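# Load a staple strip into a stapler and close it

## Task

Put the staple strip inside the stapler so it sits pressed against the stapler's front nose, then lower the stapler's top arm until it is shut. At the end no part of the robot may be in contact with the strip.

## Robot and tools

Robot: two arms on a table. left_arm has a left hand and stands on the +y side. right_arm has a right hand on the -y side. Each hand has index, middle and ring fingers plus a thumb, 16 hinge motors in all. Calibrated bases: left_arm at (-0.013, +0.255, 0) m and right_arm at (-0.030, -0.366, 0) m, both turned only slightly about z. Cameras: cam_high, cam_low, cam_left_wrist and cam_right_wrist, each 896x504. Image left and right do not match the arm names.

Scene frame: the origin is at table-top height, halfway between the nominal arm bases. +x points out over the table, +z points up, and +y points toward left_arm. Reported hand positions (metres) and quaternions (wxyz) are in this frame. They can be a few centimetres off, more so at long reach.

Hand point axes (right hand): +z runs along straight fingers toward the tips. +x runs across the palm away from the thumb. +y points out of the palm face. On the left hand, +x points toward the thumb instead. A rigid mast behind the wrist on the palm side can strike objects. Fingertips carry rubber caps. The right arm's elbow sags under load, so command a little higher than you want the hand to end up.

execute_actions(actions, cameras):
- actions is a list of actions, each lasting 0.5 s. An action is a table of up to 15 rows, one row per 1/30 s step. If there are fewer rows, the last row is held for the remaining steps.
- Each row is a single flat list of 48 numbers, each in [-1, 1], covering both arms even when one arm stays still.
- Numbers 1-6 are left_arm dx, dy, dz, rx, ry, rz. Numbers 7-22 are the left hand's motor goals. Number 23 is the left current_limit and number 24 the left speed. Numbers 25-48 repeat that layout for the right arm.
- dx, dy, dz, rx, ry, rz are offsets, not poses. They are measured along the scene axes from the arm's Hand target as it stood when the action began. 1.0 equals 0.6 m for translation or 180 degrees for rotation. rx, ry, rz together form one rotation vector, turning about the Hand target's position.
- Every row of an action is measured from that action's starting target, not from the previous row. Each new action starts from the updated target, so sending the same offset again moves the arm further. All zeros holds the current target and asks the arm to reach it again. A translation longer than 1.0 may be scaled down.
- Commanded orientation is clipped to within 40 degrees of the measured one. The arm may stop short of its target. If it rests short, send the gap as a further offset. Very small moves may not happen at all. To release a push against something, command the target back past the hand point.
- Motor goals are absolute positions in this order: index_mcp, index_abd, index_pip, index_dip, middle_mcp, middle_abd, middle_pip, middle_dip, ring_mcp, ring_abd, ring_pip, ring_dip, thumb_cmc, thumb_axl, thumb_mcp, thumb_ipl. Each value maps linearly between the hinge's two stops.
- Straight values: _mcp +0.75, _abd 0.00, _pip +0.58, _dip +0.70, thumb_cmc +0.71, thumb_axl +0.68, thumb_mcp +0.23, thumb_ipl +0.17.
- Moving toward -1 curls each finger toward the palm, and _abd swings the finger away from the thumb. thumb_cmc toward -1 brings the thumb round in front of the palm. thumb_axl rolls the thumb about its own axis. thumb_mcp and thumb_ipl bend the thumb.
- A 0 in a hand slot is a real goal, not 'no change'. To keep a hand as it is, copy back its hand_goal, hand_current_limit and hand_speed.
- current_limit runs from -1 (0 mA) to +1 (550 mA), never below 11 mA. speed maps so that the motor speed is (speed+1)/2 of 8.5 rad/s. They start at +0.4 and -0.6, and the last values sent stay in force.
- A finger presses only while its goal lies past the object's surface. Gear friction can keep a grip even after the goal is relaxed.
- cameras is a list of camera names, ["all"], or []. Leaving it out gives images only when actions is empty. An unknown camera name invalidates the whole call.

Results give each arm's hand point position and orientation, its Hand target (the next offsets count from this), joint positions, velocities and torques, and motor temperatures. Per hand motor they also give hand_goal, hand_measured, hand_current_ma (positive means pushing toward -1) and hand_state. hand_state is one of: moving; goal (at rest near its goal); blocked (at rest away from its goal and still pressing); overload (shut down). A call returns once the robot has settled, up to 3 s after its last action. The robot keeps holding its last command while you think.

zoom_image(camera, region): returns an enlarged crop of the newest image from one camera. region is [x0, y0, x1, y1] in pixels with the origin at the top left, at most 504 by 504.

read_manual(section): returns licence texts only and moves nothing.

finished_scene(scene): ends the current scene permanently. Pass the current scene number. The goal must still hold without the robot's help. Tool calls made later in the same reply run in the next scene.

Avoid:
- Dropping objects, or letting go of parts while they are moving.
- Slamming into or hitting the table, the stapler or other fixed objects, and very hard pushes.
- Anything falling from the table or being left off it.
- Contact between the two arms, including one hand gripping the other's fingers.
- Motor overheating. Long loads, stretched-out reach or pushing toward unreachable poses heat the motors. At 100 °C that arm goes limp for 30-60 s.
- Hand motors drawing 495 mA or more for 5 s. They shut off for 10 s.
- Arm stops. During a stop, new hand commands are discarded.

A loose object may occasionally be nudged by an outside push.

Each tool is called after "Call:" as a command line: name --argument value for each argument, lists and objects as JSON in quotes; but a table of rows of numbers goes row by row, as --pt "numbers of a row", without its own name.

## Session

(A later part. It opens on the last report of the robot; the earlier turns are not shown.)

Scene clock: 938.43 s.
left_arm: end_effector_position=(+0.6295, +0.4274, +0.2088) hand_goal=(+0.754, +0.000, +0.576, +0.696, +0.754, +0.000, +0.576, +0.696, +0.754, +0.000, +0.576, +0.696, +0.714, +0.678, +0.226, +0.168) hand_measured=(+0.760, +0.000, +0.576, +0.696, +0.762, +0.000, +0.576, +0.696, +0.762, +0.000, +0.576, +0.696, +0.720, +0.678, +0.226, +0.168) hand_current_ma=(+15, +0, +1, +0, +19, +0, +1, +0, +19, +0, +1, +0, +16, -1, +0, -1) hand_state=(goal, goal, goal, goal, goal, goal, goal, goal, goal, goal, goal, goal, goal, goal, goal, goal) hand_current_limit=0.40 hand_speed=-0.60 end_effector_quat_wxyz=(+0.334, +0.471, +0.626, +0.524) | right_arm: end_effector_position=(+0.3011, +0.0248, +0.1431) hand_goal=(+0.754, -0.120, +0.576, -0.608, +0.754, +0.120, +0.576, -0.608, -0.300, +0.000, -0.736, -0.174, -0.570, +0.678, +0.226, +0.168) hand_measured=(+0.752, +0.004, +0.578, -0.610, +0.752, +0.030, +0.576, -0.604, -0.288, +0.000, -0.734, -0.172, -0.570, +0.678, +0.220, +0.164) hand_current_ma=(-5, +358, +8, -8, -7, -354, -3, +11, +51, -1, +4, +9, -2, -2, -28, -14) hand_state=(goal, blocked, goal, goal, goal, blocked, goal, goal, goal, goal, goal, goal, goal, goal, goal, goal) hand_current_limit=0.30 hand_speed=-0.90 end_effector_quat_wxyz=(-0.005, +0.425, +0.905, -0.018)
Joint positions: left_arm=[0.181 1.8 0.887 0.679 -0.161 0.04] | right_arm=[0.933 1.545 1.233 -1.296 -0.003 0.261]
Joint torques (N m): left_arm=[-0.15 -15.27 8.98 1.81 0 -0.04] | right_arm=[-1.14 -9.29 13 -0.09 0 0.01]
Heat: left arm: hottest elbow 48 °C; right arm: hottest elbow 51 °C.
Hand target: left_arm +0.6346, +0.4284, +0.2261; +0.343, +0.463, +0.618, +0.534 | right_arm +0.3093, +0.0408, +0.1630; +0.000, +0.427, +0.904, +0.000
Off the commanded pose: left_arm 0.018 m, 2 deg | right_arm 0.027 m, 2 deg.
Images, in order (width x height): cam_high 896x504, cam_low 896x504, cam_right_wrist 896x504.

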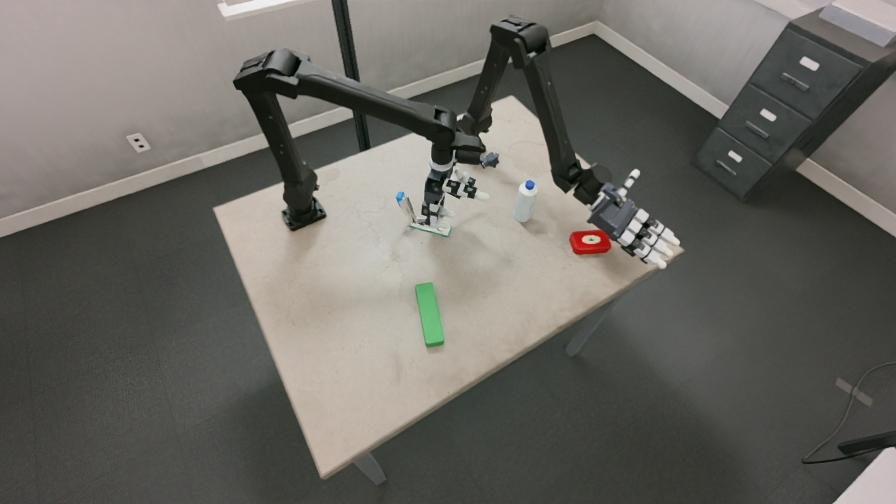

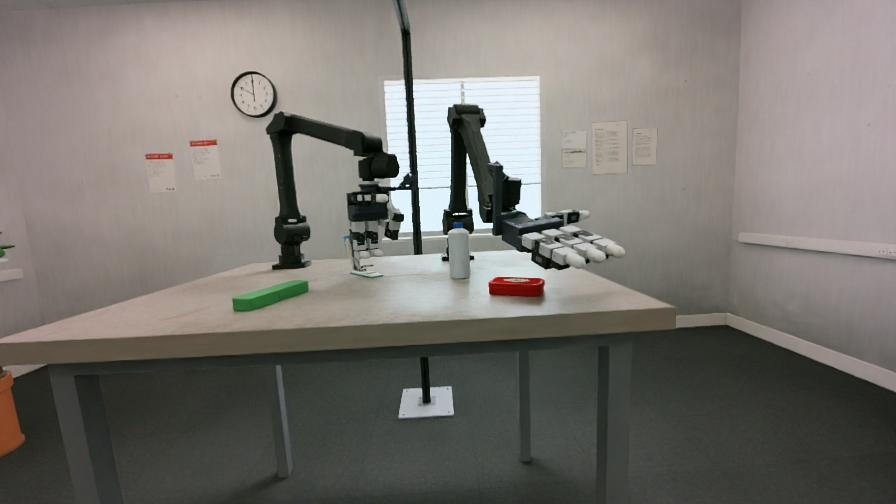

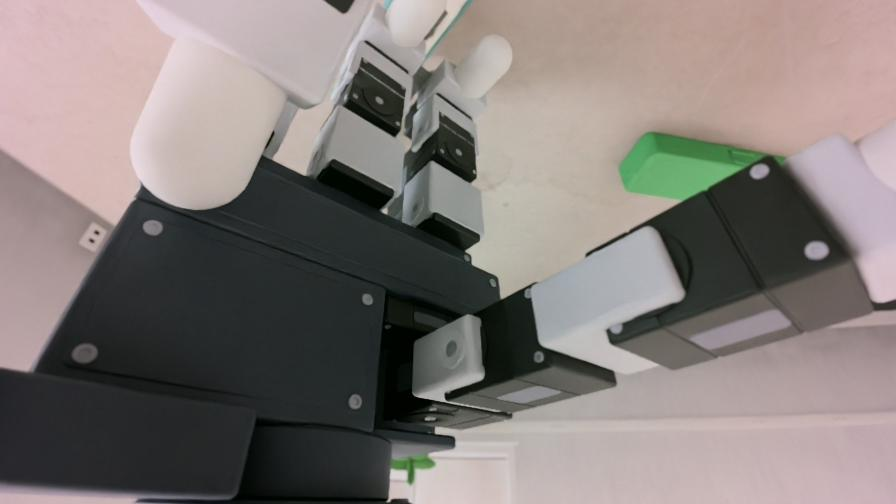

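Call:
execute_actions --actions '[[[0,0,0,0,0,0,0.754,0,0.576,0.696,0.754,0,0.576,0.696,0.754,0,0.576,0.696,0.714,0.678,0.226,0.168,0.4,-0.6, -0.0172,-0.0113,-0.047,0,0,0.002,0.754,-0.12,0.576,-0.609,0.754,0.12,0.576,-0.609,-0.3,0,-0.737,-0.174,-0.57,0.678,0.226,0.168,0.3,-0.9]]]' --cameras '["cam_right_wrist","cam_high","cam_low"]'

Call:
zoom_image --camera "cam_right_wrist" --region '[380, 0, 500, 120]'

Call:
zoom_image --camera "cam_high" --region '[405, 205, 455, 245]'

Call:
zoom_image --camera "cam_low" --region '[340, 240, 400, 285]'

Scene clock: 969.97 s.
left_arm: end_effector_position=(+0.6295, +0.4274, +0.2088) hand_goal=(+0.754, +0.000, +0.576, +0.696, +0.754, +0.000, +0.576, +0.696, +0.754, +0.000, +0.576, +0.696, +0.714, +0.678, +0.226, +0.168) hand_measured=(+0.760, +0.000, +0.576, +0.696, +0.762, +0.000, +0.576, +0.696, +0.762, +0.000, +0.576, +0.696, +0.720, +0.678, +0.226, +0.168) hand_current_ma=(+15, +0, +1, +0, +19, +0, +1, +0, +19, +0, +1, +0, +16, -1, +0, -1) hand_state=(goal, goal, goal, goal, goal, goal, goal, goal, goal, goal, goal, goal, goal, goal, goal, goal) hand_current_limit=0.40 hand_speed=-0.60 end_effector_quat_wxyz=(+0.334, +0.471, +0.626, +0.524) | right_arm: end_effector_position=(+0.3001, +0.0275, +0.1333) hand_goal=(+0.754, -0.120, +0.576, -0.608, +0.754, +0.120, +0.576, -0.608, -0.300, +0.000, -0.736, -0.174, -0.570, +0.678, +0.226, +0.168) hand_measured=(+0.754, +0.004, +0.578, -0.610, +0.752, +0.030, +0.576, -0.604, -0.288, +0.000, -0.734, -0.172, -0.570, +0.678, +0.220, +0.164) hand_current_ma=(-3, +358, +8, -8, -5, -354, -3, +11, +51, -1, +4, +9, -2, -2, -28, -14) hand_state=(goal, blocked, goal, goal, goal, blocked, goal, goal, goal, goal, goal, goal, goal, goal, goal, goal) hand_current_limit=0.30 hand_speed=-0.90 end_effector_quat_wxyz=(-0.003, +0.424, +0.905, -0.007)
Joint positions: left_arm=[0.181 1.8 0.887 0.679 -0.161 0.04] | right_arm=[0.938 1.544 1.201 -1.242 -0.003 0.265]
Joint torques (N m): left_arm=[-0.15 -15.21 8.98 1.83 0 -0.04] | right_arm=[-0.38 -10.17 8.79 0.85 0.04 0.01]
Heat: left arm: hottest elbow 48 °C; right arm: hottest elbow 50 °C.
Hand target: left_arm +0.6346, +0.4284, +0.2261; +0.343, +0.463, +0.618, +0.534 | right_arm +0.2991, +0.0340, +0.1348; +0.000, +0.424, +0.906, +0.000
Off the commanded pose: left_arm 0.018 m, 2 deg | right_arm 0.007 m, 1 deg.
Images, in order (width x height): cam_high 896x504, cam_low 896x504, cam_right_wrist 896x504.

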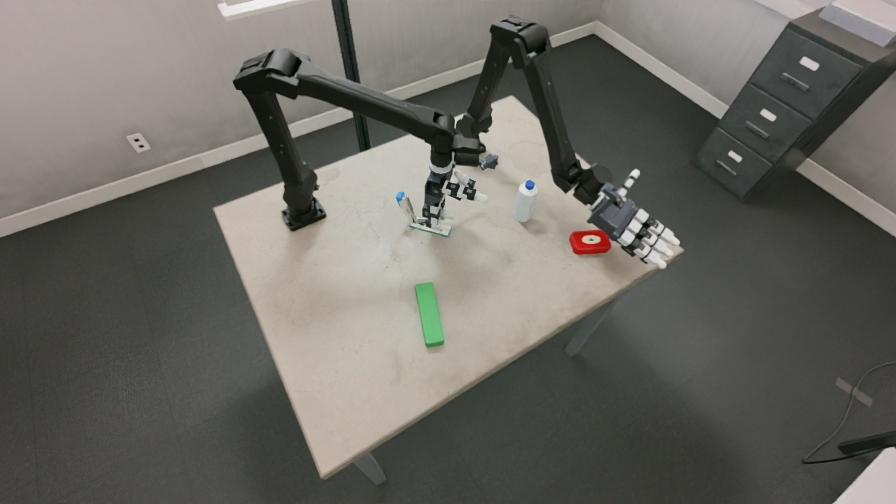

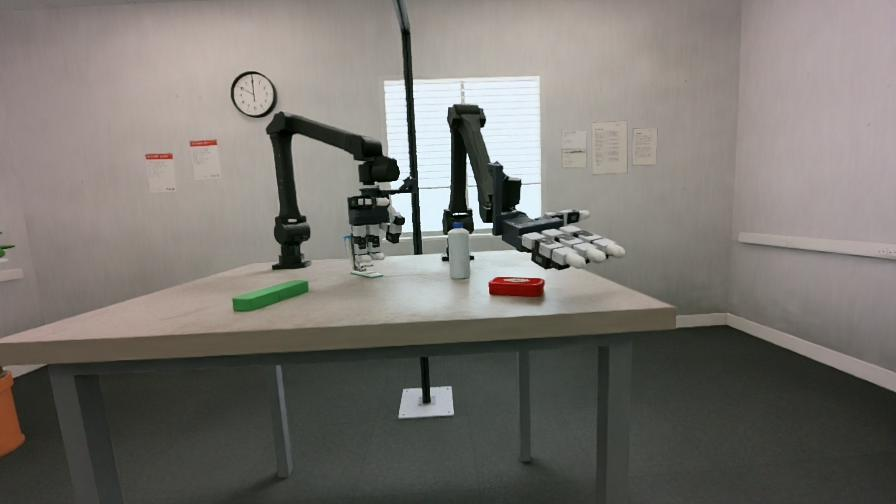

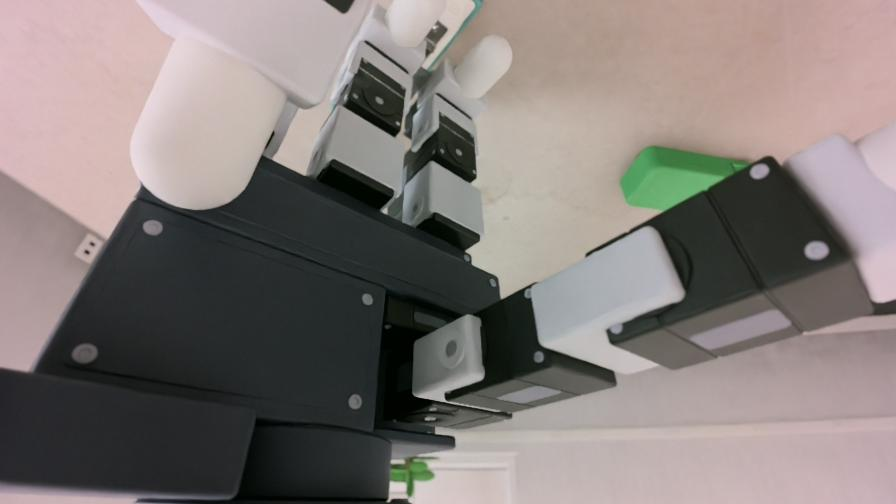

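Scaled by 4.200 from the camera's 896x504 image, which has a finer 1280x720 frame.

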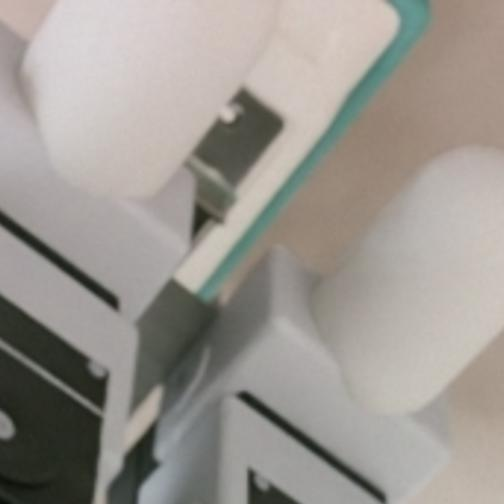

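Scaled by 10.080 from the camera's 896x504 image, which has a finer 1280x720 frame.

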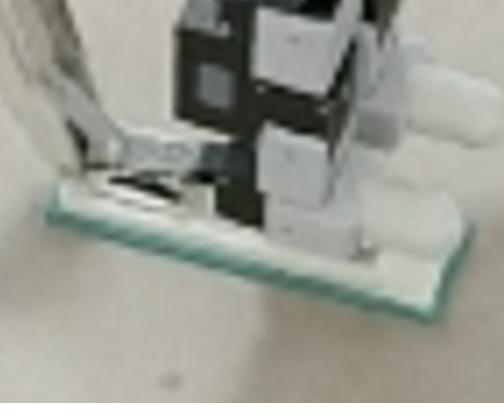

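Scaled by 8.400 from the camera's 896x504 image, which has a finer 1280x720 frame.

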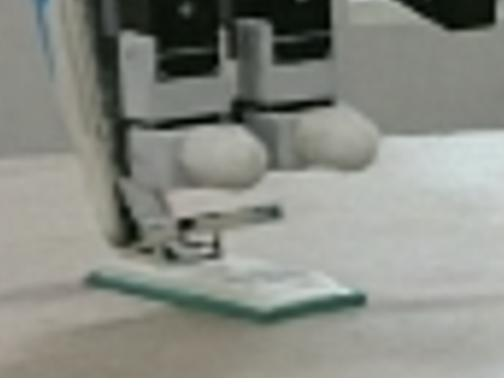

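Call:
execute_actions --actions '[[[0,0,0,0,0,0,0.754,0,0.576,0.696,0.754,0,0.576,0.696,0.754,0,0.576,0.696,0.714,0.678,0.226,0.168,0.4,-0.6, -0.0045,0.0095,-0.006,0,0,0.0111,0.754,-0.12,0.576,-0.609,0.754,0.12,0.576,-0.609,-0.3,0,-0.737,-0.174,-0.57,0.678,0.226,0.168,0.3,-0.9]]]' --cameras '["cam_right_wrist","cam_low"]'

Call:
zoom_image --camera "cam_right_wrist" --region '[380, 0, 500, 120]'

Call:
zoom_image --camera "cam_low" --region '[340, 240, 400, 285]'

Scene clock: 1017.23 s.
left_arm: end_effector_position=(+0.6295, +0.4274, +0.2088) hand_goal=(+0.754, +0.000, +0.576, +0.696, +0.754, +0.000, +0.576, +0.696, +0.754, +0.000, +0.576, +0.696, +0.714, +0.678, +0.226, +0.168) hand_measured=(+0.760, +0.000, +0.576, +0.696, +0.762, +0.000, +0.576, +0.696, +0.762, +0.000, +0.576, +0.696, +0.720, +0.678, +0.226, +0.168) hand_current_ma=(+15, +0, +1, +0, +19, +0, +1, +0, +19, +0, +1, +0, +16, -1, +0, -1) hand_state=(goal, goal, goal, goal, goal, goal, goal, goal, goal, goal, goal, goal, goal, goal, goal, goal) hand_current_limit=0.40 hand_speed=-0.60 end_effector_quat_wxyz=(+0.334, +0.471, +0.626, +0.524) | right_arm: end_effector_position=(+0.2985, +0.0321, +0.1332) hand_goal=(+0.754, -0.120, +0.576, -0.608, +0.754, +0.120, +0.576, -0.608, -0.300, +0.000, -0.736, -0.174, -0.570, +0.678, +0.226, +0.168) hand_measured=(+0.754, +0.004, +0.578, -0.610, +0.752, +0.030, +0.576, -0.604, -0.288, +0.000, -0.734, -0.172, -0.570, +0.678, +0.220, +0.164) hand_current_ma=(-3, +358, +8, -8, -5, -354, -3, +11, +51, -1, +4, +9, -2, -2, -28, -14) hand_state=(goal, blocked, goal, goal, goal, blocked, goal, goal, goal, goal, goal, goal, goal, goal, goal, goal) hand_current_limit=0.30 hand_speed=-0.90 end_effector_quat_wxyz=(-0.002, +0.418, +0.909, -0.004)
Joint positions: left_arm=[0.181 1.8 0.887 0.679 -0.161 0.04] | right_arm=[0.945 1.546 1.201 -1.233 -0.002 0.257]
Joint torques (N m): left_arm=[-0.15 -15.21 8.96 1.83 0.01 -0.04] | right_arm=[-0.03 -9.41 8.64 0.83 0.08 -0.16]
Heat: left arm: hottest elbow 48 °C; right arm: hottest elbow 48 °C.
Hand target: left_arm +0.6346, +0.4284, +0.2261; +0.343, +0.463, +0.618, +0.534 | right_arm +0.2965, +0.0397, +0.1312; +0.000, +0.408, +0.913, +0.000
Off the commanded pose: left_arm 0.018 m, 2 deg | right_arm 0.008 m, 1 deg.
Images, in order (width x height): cam_low 896x504, cam_right_wrist 896x504.

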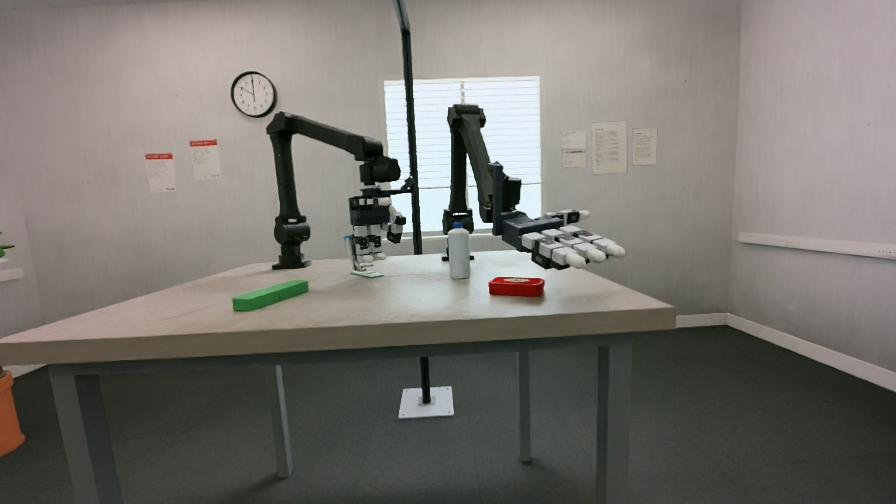

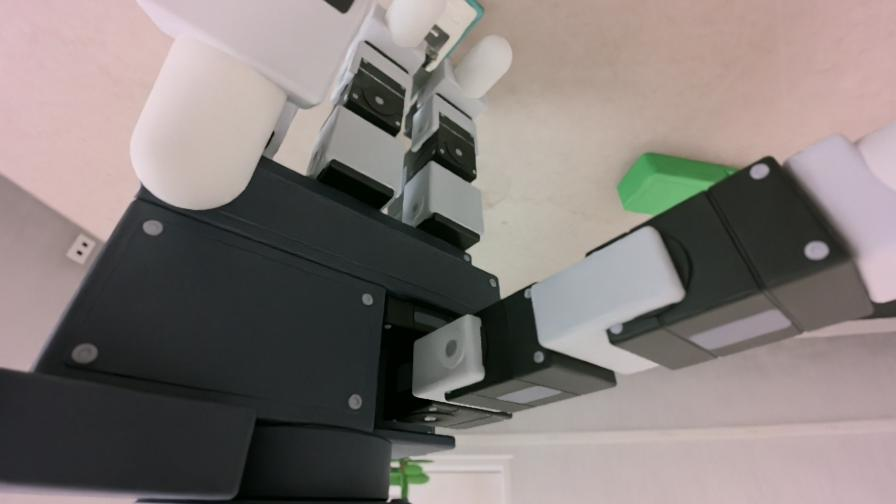

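Scaled by 4.200 from the camera's 896x504 image, which has a finer 1280x720 frame.

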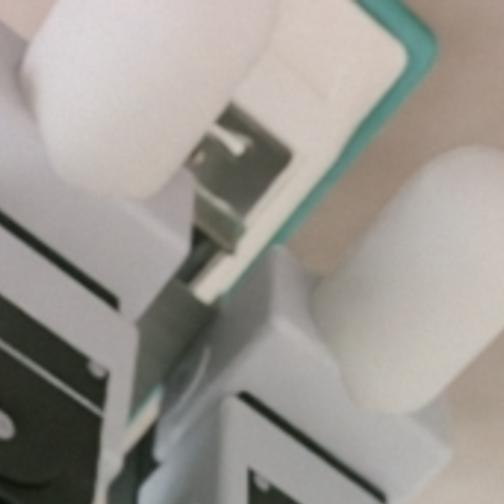

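Scaled by 8.400 from the camera's 896x504 image, which has a finer 1280x720 frame.

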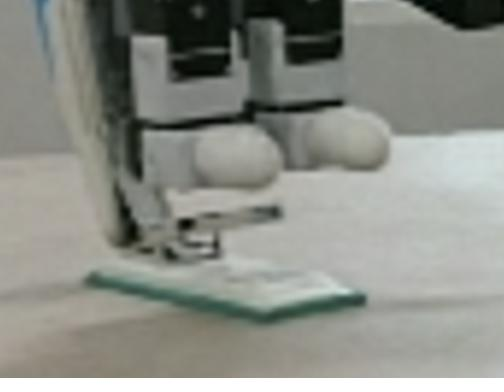

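Call:
execute_actions --actions '[[[0,0,0,0,0,0,0.754,0,0.576,0.696,0.754,0,0.576,0.696,0.754,0,0.576,0.696,0.714,0.678,0.226,0.168,0.4,-0.6, 0,0,-0.015,0,0,0.004,0.754,-0.12,0.576,-0.609,0.754,0.12,0.576,-0.609,-0.3,0,-0.737,-0.174,-0.57,0.678,0.226,0.168,0.3,-0.9]]]' --cameras '["cam_right_wrist","cam_low"]'

Call:
zoom_image --camera "cam_right_wrist" --region '[380, 0, 500, 120]'

Call:
zoom_image --camera "cam_low" --region '[340, 240, 400, 285]'

Scene clock: 1038.63 s.
left_arm: end_effector_position=(+0.6295, +0.4274, +0.2088) hand_goal=(+0.754, +0.000, +0.576, +0.696, +0.754, +0.000, +0.576, +0.696, +0.754, +0.000, +0.576, +0.696, +0.714, +0.678, +0.226, +0.168) hand_measured=(+0.760, +0.000, +0.576, +0.696, +0.762, +0.000, +0.576, +0.696, +0.762, +0.000, +0.576, +0.696, +0.720, +0.678, +0.226, +0.168) hand_current_ma=(+15, +0, +1, +0, +19, +0, +1, +0, +19, +0, +1, +0, +16, -1, +0, -1) hand_state=(goal, goal, goal, goal, goal, goal, goal, goal, goal, goal, goal, goal, goal, goal, goal, goal) hand_current_limit=0.40 hand_speed=-0.60 end_effector_quat_wxyz=(+0.334, +0.471, +0.626, +0.524) | right_arm: end_effector_position=(+0.2977, +0.0325, +0.1225) hand_goal=(+0.754, -0.120, +0.576, -0.608, +0.754, +0.120, +0.576, -0.608, -0.300, +0.000, -0.736, -0.174, -0.570, +0.678, +0.226, +0.168) hand_measured=(+0.754, +0.004, +0.578, -0.610, +0.752, +0.030, +0.576, -0.604, -0.288, +0.000, -0.734, -0.172, -0.570, +0.678, +0.220, +0.164) hand_current_ma=(-3, +358, +8, -8, -5, -354, -3, +11, +51, -1, +4, +9, -2, -2, -28, -14) hand_state=(goal, blocked, goal, goal, goal, blocked, goal, goal, goal, goal, goal, goal, goal, goal, goal, goal) hand_current_limit=0.30 hand_speed=-0.90 end_effector_quat_wxyz=(-0.002, +0.411, +0.911, -0.006)
Joint positions: left_arm=[0.181 1.8 0.887 0.679 -0.161 0.04] | right_arm=[0.945 1.557 1.184 -1.211 -0.001 0.243]
Joint torques (N m): left_arm=[-0.09 -15.21 8.96 1.81 0.01 -0.04] | right_arm=[-0.79 -9.64 8.58 0.9 0 -0.15]
Heat: left arm: hottest elbow 48 °C; right arm: hottest elbow 48 °C.
Hand target: left_arm +0.6346, +0.4284, +0.2261; +0.343, +0.463, +0.618, +0.534 | right_arm +0.2965, +0.0397, +0.1223; +0.000, +0.403, +0.915, +0.000
Off the commanded pose: left_arm 0.018 m, 2 deg | right_arm 0.007 m, 1 deg.
Images, in order (width x height): cam_low 896x504, cam_right_wrist 896x504.

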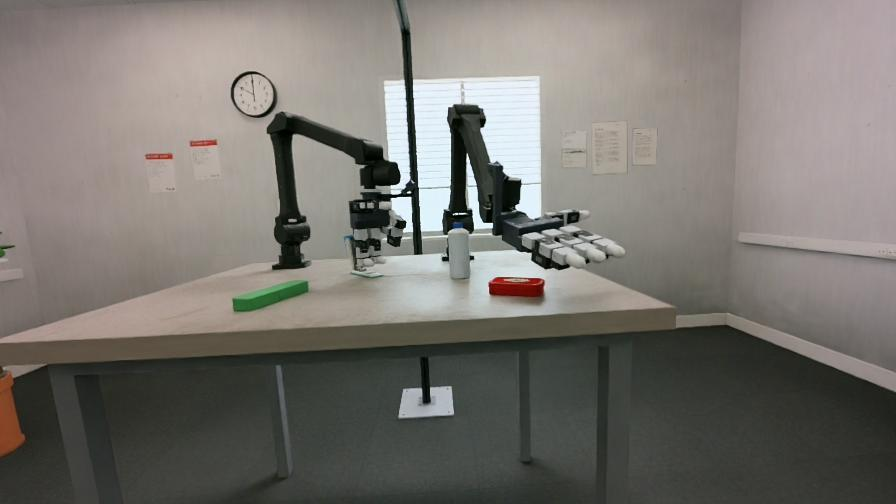

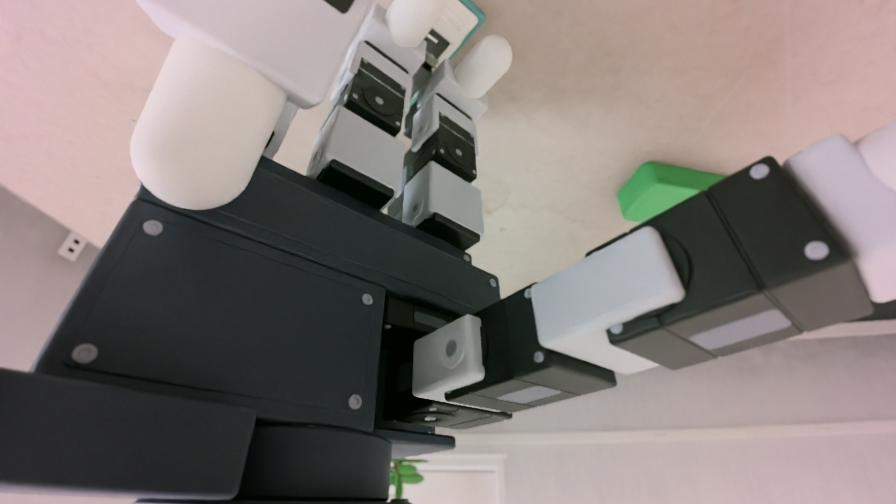

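Scaled by 4.200 from the camera's 896x504 image, which has a finer 1280x720 frame.

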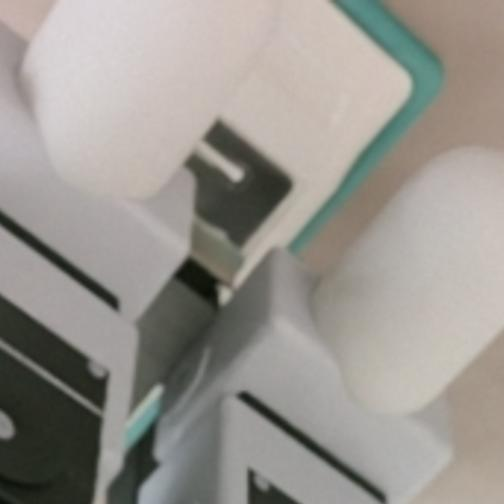

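Scaled by 8.400 from the camera's 896x504 image, which has a finer 1280x720 frame.

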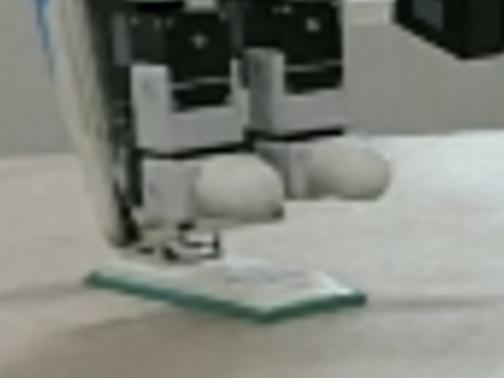

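Call:
zoom_image --camera "cam_right_wrist" --region '[408, 35, 458, 85]'

Scaled by 10.080 from the camera's 896x504 image, which has a finer 1280x720 frame.

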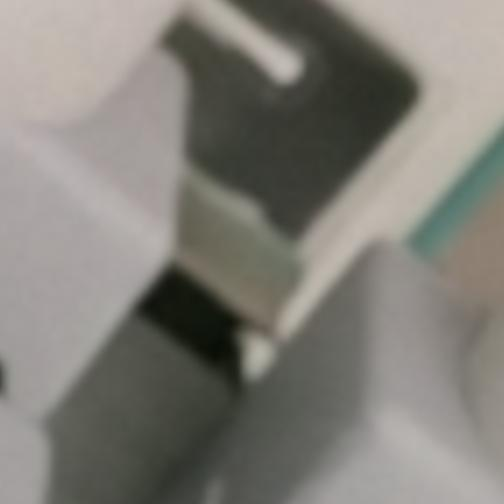

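Call:
execute_actions --actions '[[[0,0,0,0,0,0,0.754,0,0.576,0.696,0.754,0,0.576,0.696,0.754,0,0.576,0.696,0.714,0.678,0.226,0.168,0.4,-0.6, 0,0,-0.0067,0,0,0,0.754,-0.12,0.576,-0.609,0.754,0.12,0.576,-0.609,-0.3,0,-0.737,-0.174,-0.57,0.678,0.226,0.168,0.3,-0.9]]]' --cameras '["cam_right_wrist","cam_low"]'

Call:
zoom_image --camera "cam_right_wrist" --region '[408, 35, 458, 85]'

Call:
zoom_image --camera "cam_low" --region '[340, 240, 400, 285]'

Scene clock: 1058.43 s.
left_arm: end_effector_position=(+0.6295, +0.4274, +0.2088) hand_goal=(+0.754, +0.000, +0.576, +0.696, +0.754, +0.000, +0.576, +0.696, +0.754, +0.000, +0.576, +0.696, +0.714, +0.678, +0.226, +0.168) hand_measured=(+0.760, +0.000, +0.576, +0.696, +0.762, +0.000, +0.576, +0.696, +0.762, +0.000, +0.576, +0.696, +0.720, +0.678, +0.226, +0.168) hand_current_ma=(+15, +0, +1, +0, +19, +0, +1, +0, +19, +0, +1, +0, +16, -1, +0, -1) hand_state=(goal, goal, goal, goal, goal, goal, goal, goal, goal, goal, goal, goal, goal, goal, goal, goal) hand_current_limit=0.40 hand_speed=-0.60 end_effector_quat_wxyz=(+0.334, +0.471, +0.626, +0.524) | right_arm: end_effector_position=(+0.2980, +0.0330, +0.1212) hand_goal=(+0.754, -0.120, +0.576, -0.608, +0.754, +0.120, +0.576, -0.608, -0.300, +0.000, -0.736, -0.174, -0.570, +0.678, +0.226, +0.168) hand_measured=(+0.754, +0.004, +0.578, -0.610, +0.752, +0.030, +0.576, -0.606, -0.288, +0.000, -0.734, -0.172, -0.570, +0.678, +0.220, +0.164) hand_current_ma=(-2, +358, +8, -8, -5, -354, -3, +10, +51, -1, +4, +9, -2, -2, -28, -14) hand_state=(goal, blocked, goal, goal, goal, blocked, goal, goal, goal, goal, goal, goal, goal, goal, goal, goal) hand_current_limit=0.30 hand_speed=-0.90 end_effector_quat_wxyz=(-0.001, +0.411, +0.911, -0.004)
Joint positions: left_arm=[0.181 1.8 0.887 0.679 -0.161 0.04] | right_arm=[0.945 1.557 1.18 -1.202 -0.001 0.243]
Joint torques (N m): left_arm=[-0.09 -15.21 8.96 1.83 0.01 -0.04] | right_arm=[-0.32 -9.7 8.34 0.96 0.04 -0.13]
Heat: left arm: hottest elbow 48 °C; right arm: hottest elbow 47 °C.
Hand target: left_arm +0.6346, +0.4284, +0.2261; +0.343, +0.463, +0.618, +0.534 | right_arm +0.2965, +0.0397, +0.1180; +0.000, +0.402, +0.915, +0.000
Off the commanded pose: left_arm 0.018 m, 2 deg | right_arm 0.007 m, 1 deg.
Images, in order (width x height): cam_low 896x504, cam_right_wrist 896x504.

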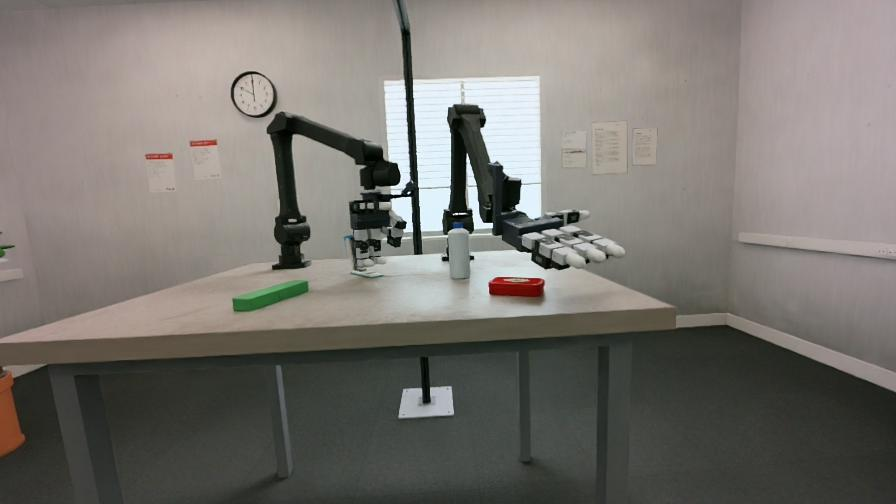

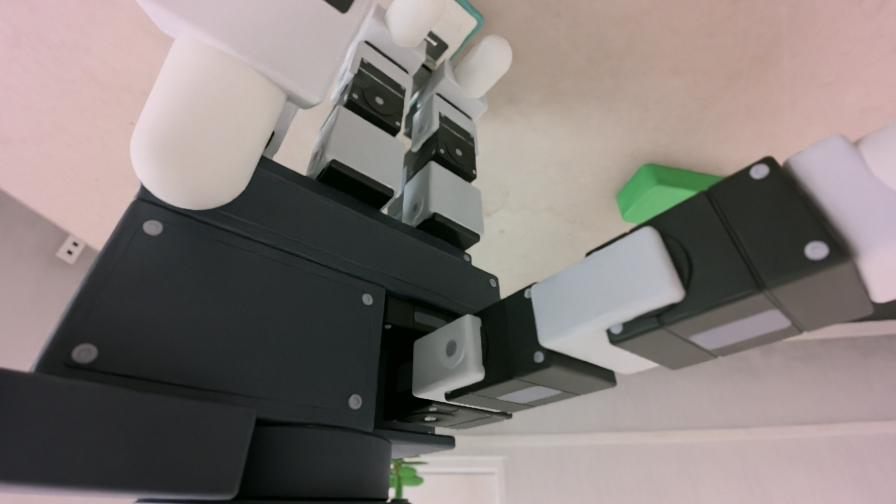

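Scaled by 10.080 from the camera's 896x504 image, which has a finer 1280x720 frame.

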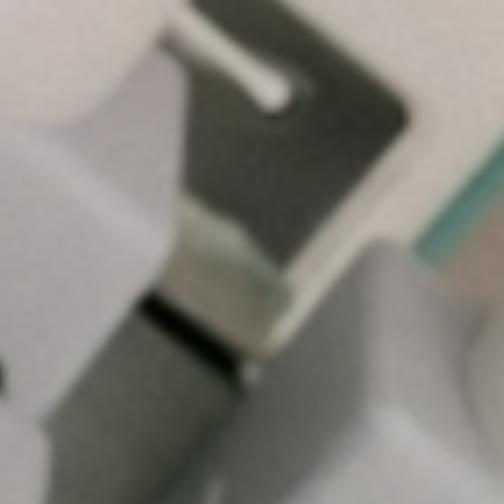

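Scaled by 8.400 from the camera's 896x504 image, which has a finer 1280x720 frame.

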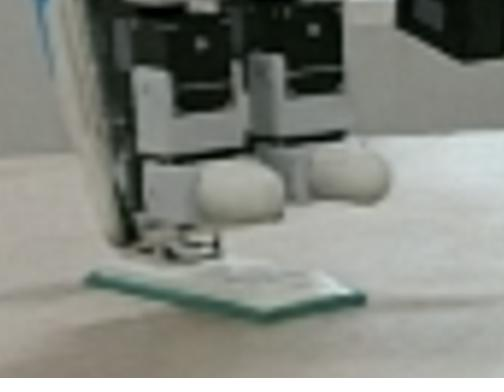

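Call:
execute_actions --actions '[[[0,0,0,0,0,0,0.754,0,0.576,0.696,0.754,0,0.576,0.696,0.754,0,0.576,0.696,0.714,0.678,0.226,0.168,0.4,-0.6, -0.001,-0.001,-0.0067,0,0,0,0.754,-0.12,0.576,-0.609,0.754,0.12,0.576,-0.609,-0.3,0,-0.737,-0.174,-0.57,0.678,0.226,0.168,0.3,-0.9]]]' --cameras '["cam_right_wrist","cam_low"]'

Call:
zoom_image --camera "cam_right_wrist" --region '[408, 35, 458, 85]'

Call:
zoom_image --camera "cam_low" --region '[340, 240, 400, 285]'

Scene clock: 1079.63 s.
left_arm: end_effector_position=(+0.6295, +0.4274, +0.2088) hand_goal=(+0.754, +0.000, +0.576, +0.696, +0.754, +0.000, +0.576, +0.696, +0.754, +0.000, +0.576, +0.696, +0.714, +0.678, +0.226, +0.168) hand_measured=(+0.760, +0.000, +0.576, +0.696, +0.762, +0.000, +0.576, +0.696, +0.762, +0.000, +0.576, +0.696, +0.720, +0.678, +0.226, +0.168) hand_current_ma=(+15, +0, +1, +0, +19, +0, +1, +0, +19, +0, +1, +0, +16, -1, +0, -1) hand_state=(goal, goal, goal, goal, goal, goal, goal, goal, goal, goal, goal, goal, goal, goal, goal, goal) hand_current_limit=0.40 hand_speed=-0.60 end_effector_quat_wxyz=(+0.334, +0.471, +0.626, +0.524) | right_arm: end_effector_position=(+0.2981, +0.0332, +0.1195) hand_goal=(+0.754, -0.120, +0.576, -0.608, +0.754, +0.120, +0.576, -0.608, -0.300, +0.000, -0.736, -0.174, -0.570, +0.678, +0.226, +0.168) hand_measured=(+0.754, +0.004, +0.578, -0.610, +0.754, +0.030, +0.576, -0.606, -0.288, +0.000, -0.734, -0.172, -0.570, +0.678, +0.220, +0.164) hand_current_ma=(+0, +358, +8, -8, -3, -354, -3, +8, +51, -1, +4, +9, -2, -2, -28, -14) hand_state=(goal, blocked, goal, goal, goal, blocked, goal, goal, goal, goal, goal, goal, goal, goal, goal, goal) hand_current_limit=0.30 hand_speed=-0.90 end_effector_quat_wxyz=(-0.001, +0.411, +0.911, -0.002)
Joint positions: left_arm=[0.181 1.8 0.887 0.679 -0.161 0.04] | right_arm=[0.945 1.557 1.174 -1.192 -0.001 0.243]
Joint torques (N m): left_arm=[-0.09 -15.21 8.96 1.83 0.01 -0.04] | right_arm=[-0.62 -9.35 7.97 1.17 0.02 -0.13]
Heat: left arm: hottest elbow 48 °C; right arm: hottest elbow 46 °C.
Hand target: left_arm +0.6346, +0.4284, +0.2261; +0.343, +0.463, +0.618, +0.534 | right_arm +0.2959, +0.0391, +0.1141; +0.000, +0.402, +0.915, +0.000
Off the commanded pose: left_arm 0.018 m, 2 deg | right_arm 0.008 m, 1 deg.
Images, in order (width x height): cam_low 896x504, cam_right_wrist 896x504.

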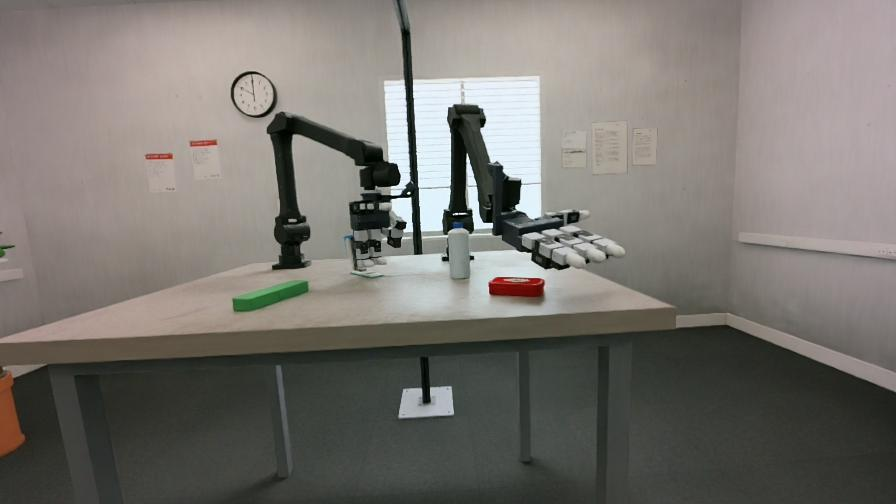

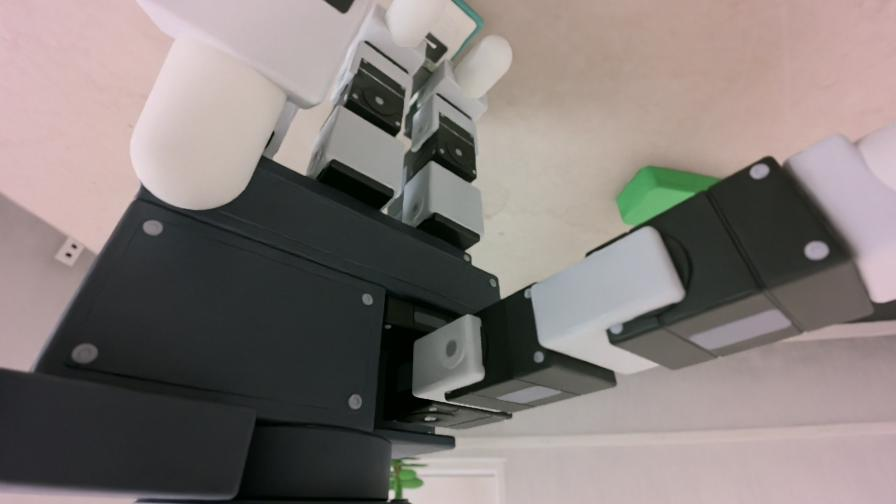

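Scaled by 10.080 from the camera's 896x504 image, which has a finer 1280x720 frame.

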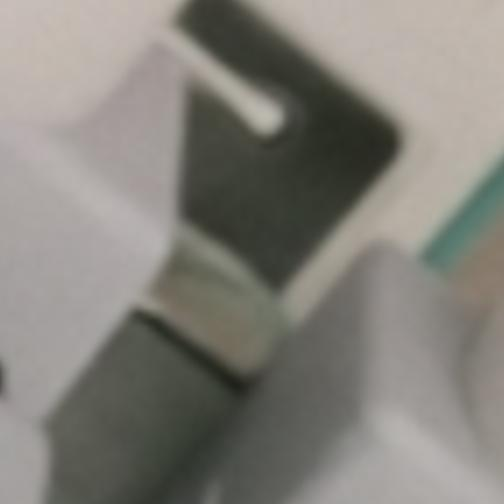

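Scaled by 8.400 from the camera's 896x504 image, which has a finer 1280x720 frame.

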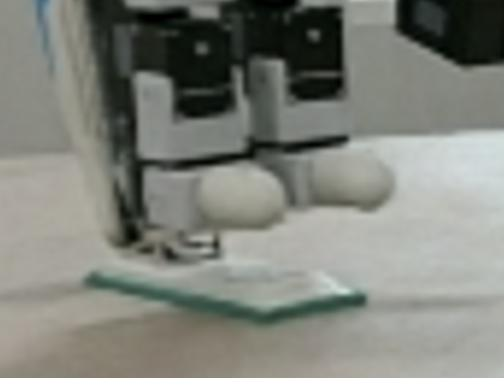

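Call:
execute_actions --actions '[[[0,0,0,0,0,0,0.754,0,0.576,0.696,0.754,0,0.576,0.696,0.754,0,0.576,0.696,0.714,0.678,0.226,0.168,0.4,-0.6, -0.001,-0.001,-0.0067,0,0,0,0.754,-0.12,0.576,-0.609,0.754,0.12,0.576,-0.609,-0.3,0,-0.737,-0.174,-0.57,0.678,0.226,0.168,0.3,-0.9]]]' --cameras '["cam_right_wrist","cam_high"]'

Call:
zoom_image --camera "cam_right_wrist" --region '[408, 35, 458, 85]'

Call:
zoom_image --camera "cam_high" --region '[405, 205, 455, 245]'

Scene clock: 1094.60 s.
left_arm: end_effector_position=(+0.6295, +0.4274, +0.2088) hand_goal=(+0.754, +0.000, +0.576, +0.696, +0.754, +0.000, +0.576, +0.696, +0.754, +0.000, +0.576, +0.696, +0.714, +0.678, +0.226, +0.168) hand_measured=(+0.760, +0.000, +0.576, +0.696, +0.762, +0.000, +0.576, +0.696, +0.762, +0.000, +0.576, +0.696, +0.720, +0.678, +0.226, +0.168) hand_current_ma=(+15, +0, +1, +0, +19, +0, +1, +0, +19, +0, +1, +0, +16, -1, +0, -1) hand_state=(goal, goal, goal, goal, goal, goal, goal, goal, goal, goal, goal, goal, goal, goal, goal, goal) hand_current_limit=0.40 hand_speed=-0.60 end_effector_quat_wxyz=(+0.334, +0.471, +0.626, +0.524) | right_arm: end_effector_position=(+0.2982, +0.0332, +0.1181) hand_goal=(+0.754, -0.120, +0.576, -0.608, +0.754, +0.120, +0.576, -0.608, -0.300, +0.000, -0.736, -0.174, -0.570, +0.678, +0.226, +0.168) hand_measured=(+0.756, +0.004, +0.578, -0.610, +0.754, +0.030, +0.576, -0.606, -0.288, +0.000, -0.734, -0.172, -0.570, +0.678, +0.220, +0.164) hand_current_ma=(+6, +358, +8, -8, +2, -354, -3, +6, +51, -1, +4, +9, -2, -2, -28, -14) hand_state=(goal, blocked, goal, goal, goal, blocked, goal, goal, goal, goal, goal, goal, goal, goal, goal, goal) hand_current_limit=0.30 hand_speed=-0.90 end_effector_quat_wxyz=(-0.001, +0.411, +0.911, +0.000)
Joint positions: left_arm=[0.181 1.8 0.887 0.679 -0.161 0.04] | right_arm=[0.945 1.557 1.17 -1.184 -0.001 0.243]
Joint torques (N m): left_arm=[-0.09 -15.21 8.96 1.81 0.01 -0.04] | right_arm=[-0.44 -8.53 7.57 1.07 0.02 -0.13]
Heat: left arm: hottest elbow 48 °C; right arm: hottest elbow 45 °C.
Hand target: left_arm +0.6346, +0.4284, +0.2261; +0.343, +0.463, +0.618, +0.534 | right_arm +0.2953, +0.0385, +0.1101; +0.000, +0.402, +0.915, +0.000
Off the commanded pose: left_arm 0.018 m, 2 deg | right_arm 0.010 m, 1 deg.
Images, in order (width x height): cam_high 896x504, cam_right_wrist 896x504.

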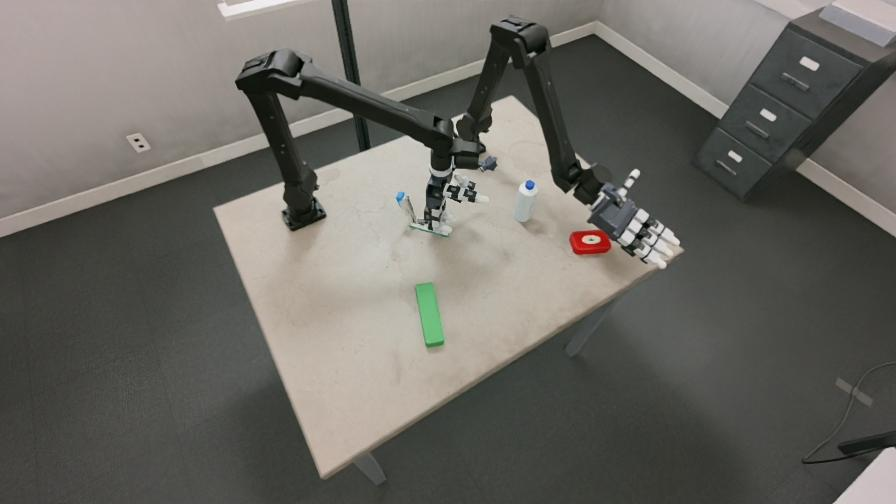

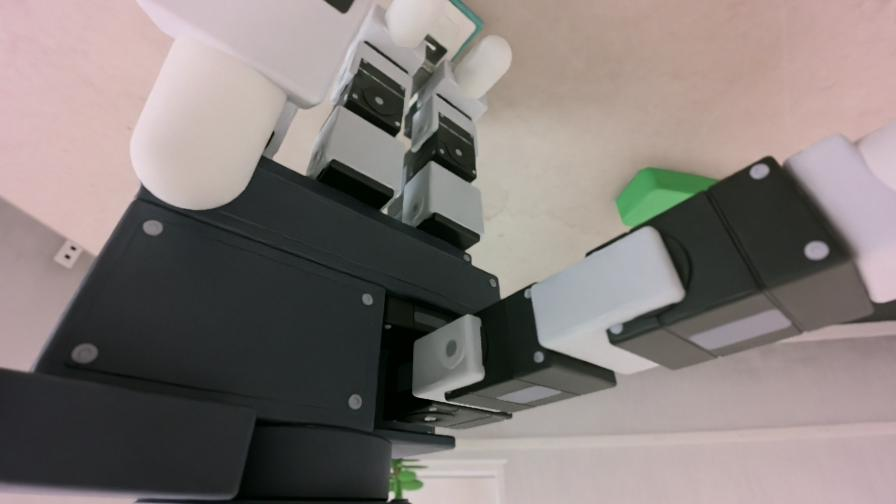

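Scaled by 10.080 from the camera's 896x504 image, which has a finer 1280x720 frame.

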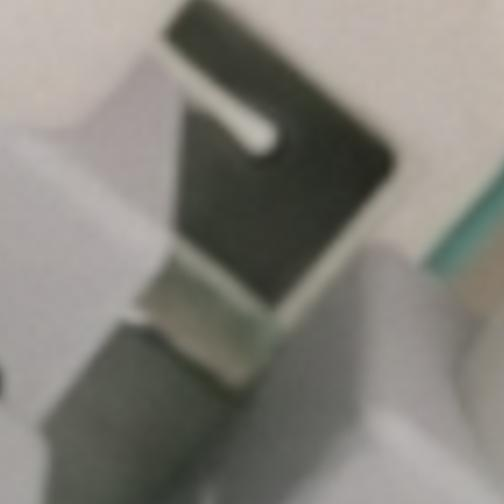

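Scaled by 10.080 from the camera's 896x504 image, which has a finer 1280x720 frame.

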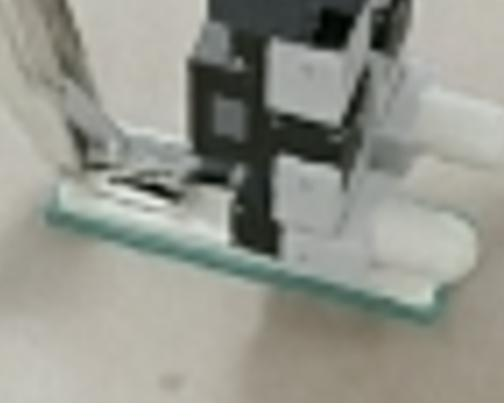

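Call:
execute_actions --actions '[[[0,0,0,0,0,0,0.754,0,0.576,0.696,0.754,0,0.576,0.696,0.754,0,0.576,0.696,0.714,0.678,0.226,0.168,0.4,-0.6, 0,0,0,0,0,0,0.754,0.07,0.576,-0.609,0.754,-0.05,0.576,-0.609,-0.3,0,-0.737,-0.174,-0.57,0.678,0.226,0.168,0.3,-0.92]]]' --cameras '["cam_right_wrist","cam_high"]'

Call:
zoom_image --camera "cam_right_wrist" --region '[380, 20, 480, 100]'

Call:
zoom_image --camera "cam_high" --region '[405, 205, 455, 245]'

Scene clock: 1109.93 s.
left_arm: end_effector_position=(+0.6295, +0.4274, +0.2088) hand_goal=(+0.754, +0.000, +0.576, +0.696, +0.754, +0.000, +0.576, +0.696, +0.754, +0.000, +0.576, +0.696, +0.714, +0.678, +0.226, +0.168) hand_measured=(+0.760, +0.000, +0.576, +0.696, +0.762, +0.000, +0.576, +0.696, +0.762, +0.000, +0.576, +0.696, +0.720, +0.678, +0.226, +0.168) hand_current_ma=(+15, +0, +1, +0, +19, +0, +1, +0, +19, +0, +1, +0, +16, -1, +0, -1) hand_state=(goal, goal, goal, goal, goal, goal, goal, goal, goal, goal, goal, goal, goal, goal, goal, goal) hand_current_limit=0.40 hand_speed=-0.60 end_effector_quat_wxyz=(+0.334, +0.471, +0.626, +0.524) | right_arm: end_effector_position=(+0.2979, +0.0339, +0.1176) hand_goal=(+0.754, +0.070, +0.576, -0.608, +0.754, -0.050, +0.576, -0.608, -0.300, +0.000, -0.736, -0.174, -0.570, +0.678, +0.226, +0.168) hand_measured=(+0.756, +0.034, +0.578, -0.610, +0.754, -0.046, +0.576, -0.606, -0.288, +0.000, -0.734, -0.172, -0.570, +0.678, +0.220, +0.164) hand_current_ma=(+8, -127, +8, -8, +2, +10, -3, +6, +51, -1, +4, +9, -2, -2, -28, -14) hand_state=(goal, blocked, goal, goal, goal, goal, goal, goal, goal, goal, goal, goal, goal, goal, goal, goal) hand_current_limit=0.30 hand_speed=-0.92 end_effector_quat_wxyz=(+0.000, +0.411, +0.912, +0.001)
Joint positions: left_arm=[0.181 1.8 0.887 0.679 -0.161 0.04] | right_arm=[0.946 1.557 1.168 -1.18 0 0.243]
Joint torques (N m): left_arm=[-0.09 -15.21 8.96 1.81 0.01 -0.03] | right_arm=[0.03 -9.58 7.76 1.01 -0.05 -0.13]
Heat: left arm: hottest elbow 48 °C; right arm: hottest elbow 44 °C.
Hand target: left_arm +0.6346, +0.4284, +0.2261; +0.343, +0.463, +0.618, +0.534 | right_arm +0.2952, +0.0387, +0.1101; +0.000, +0.402, +0.916, +0.000
Off the commanded pose: left_arm 0.018 m, 2 deg | right_arm 0.009 m, 1 deg.
Images, in order (width x height): cam_high 896x504, cam_right_wrist 896x504.

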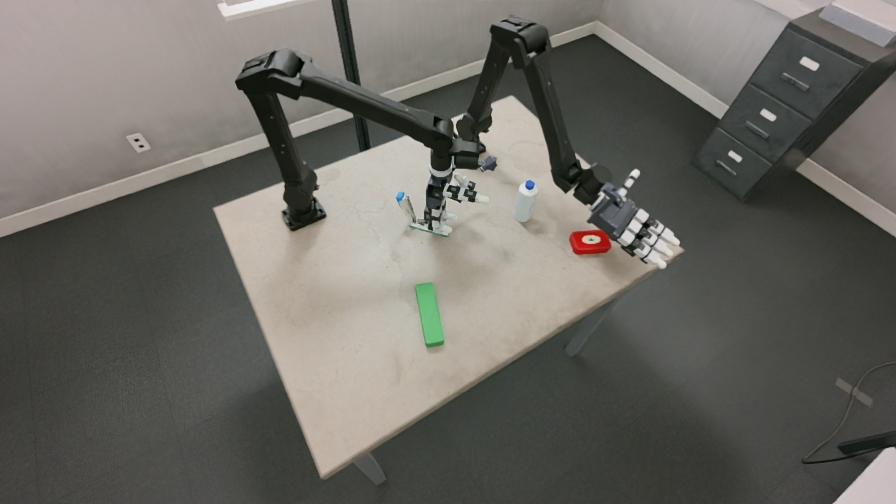

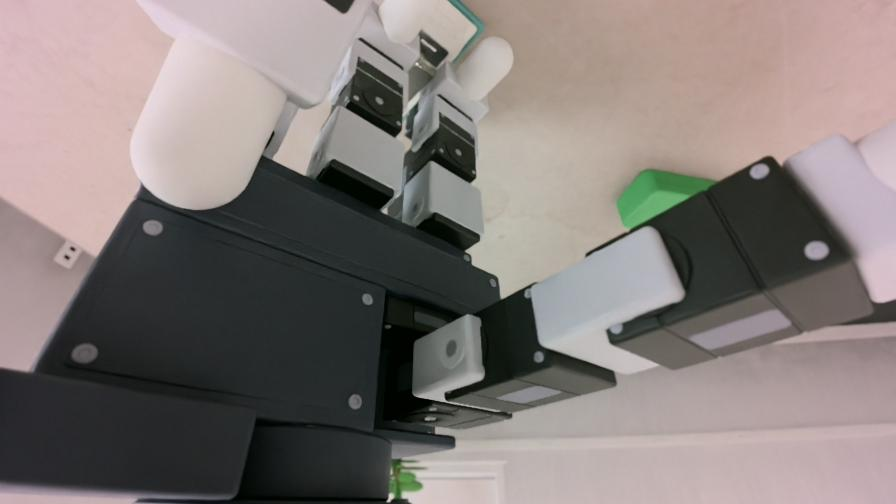

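Scaled by 5.040 from the camera's 896x504 image, which has a finer 1280x720 frame.

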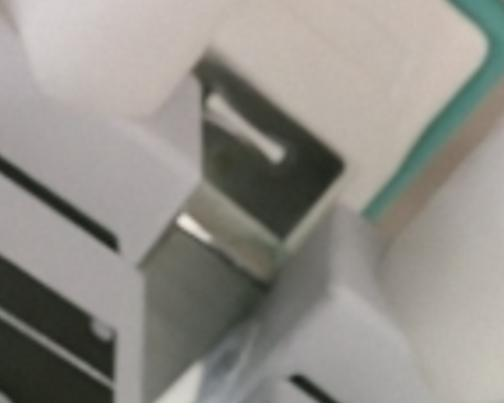

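Scaled by 10.080 from the camera's 896x504 image, which has a finer 1280x720 frame.

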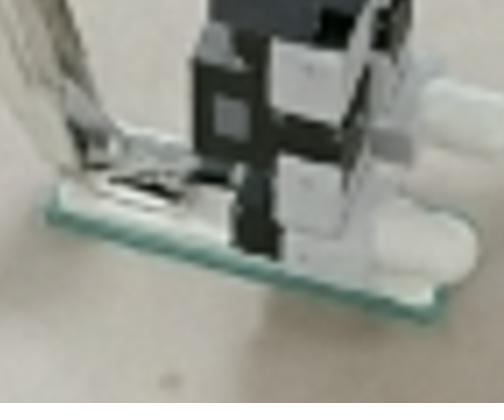

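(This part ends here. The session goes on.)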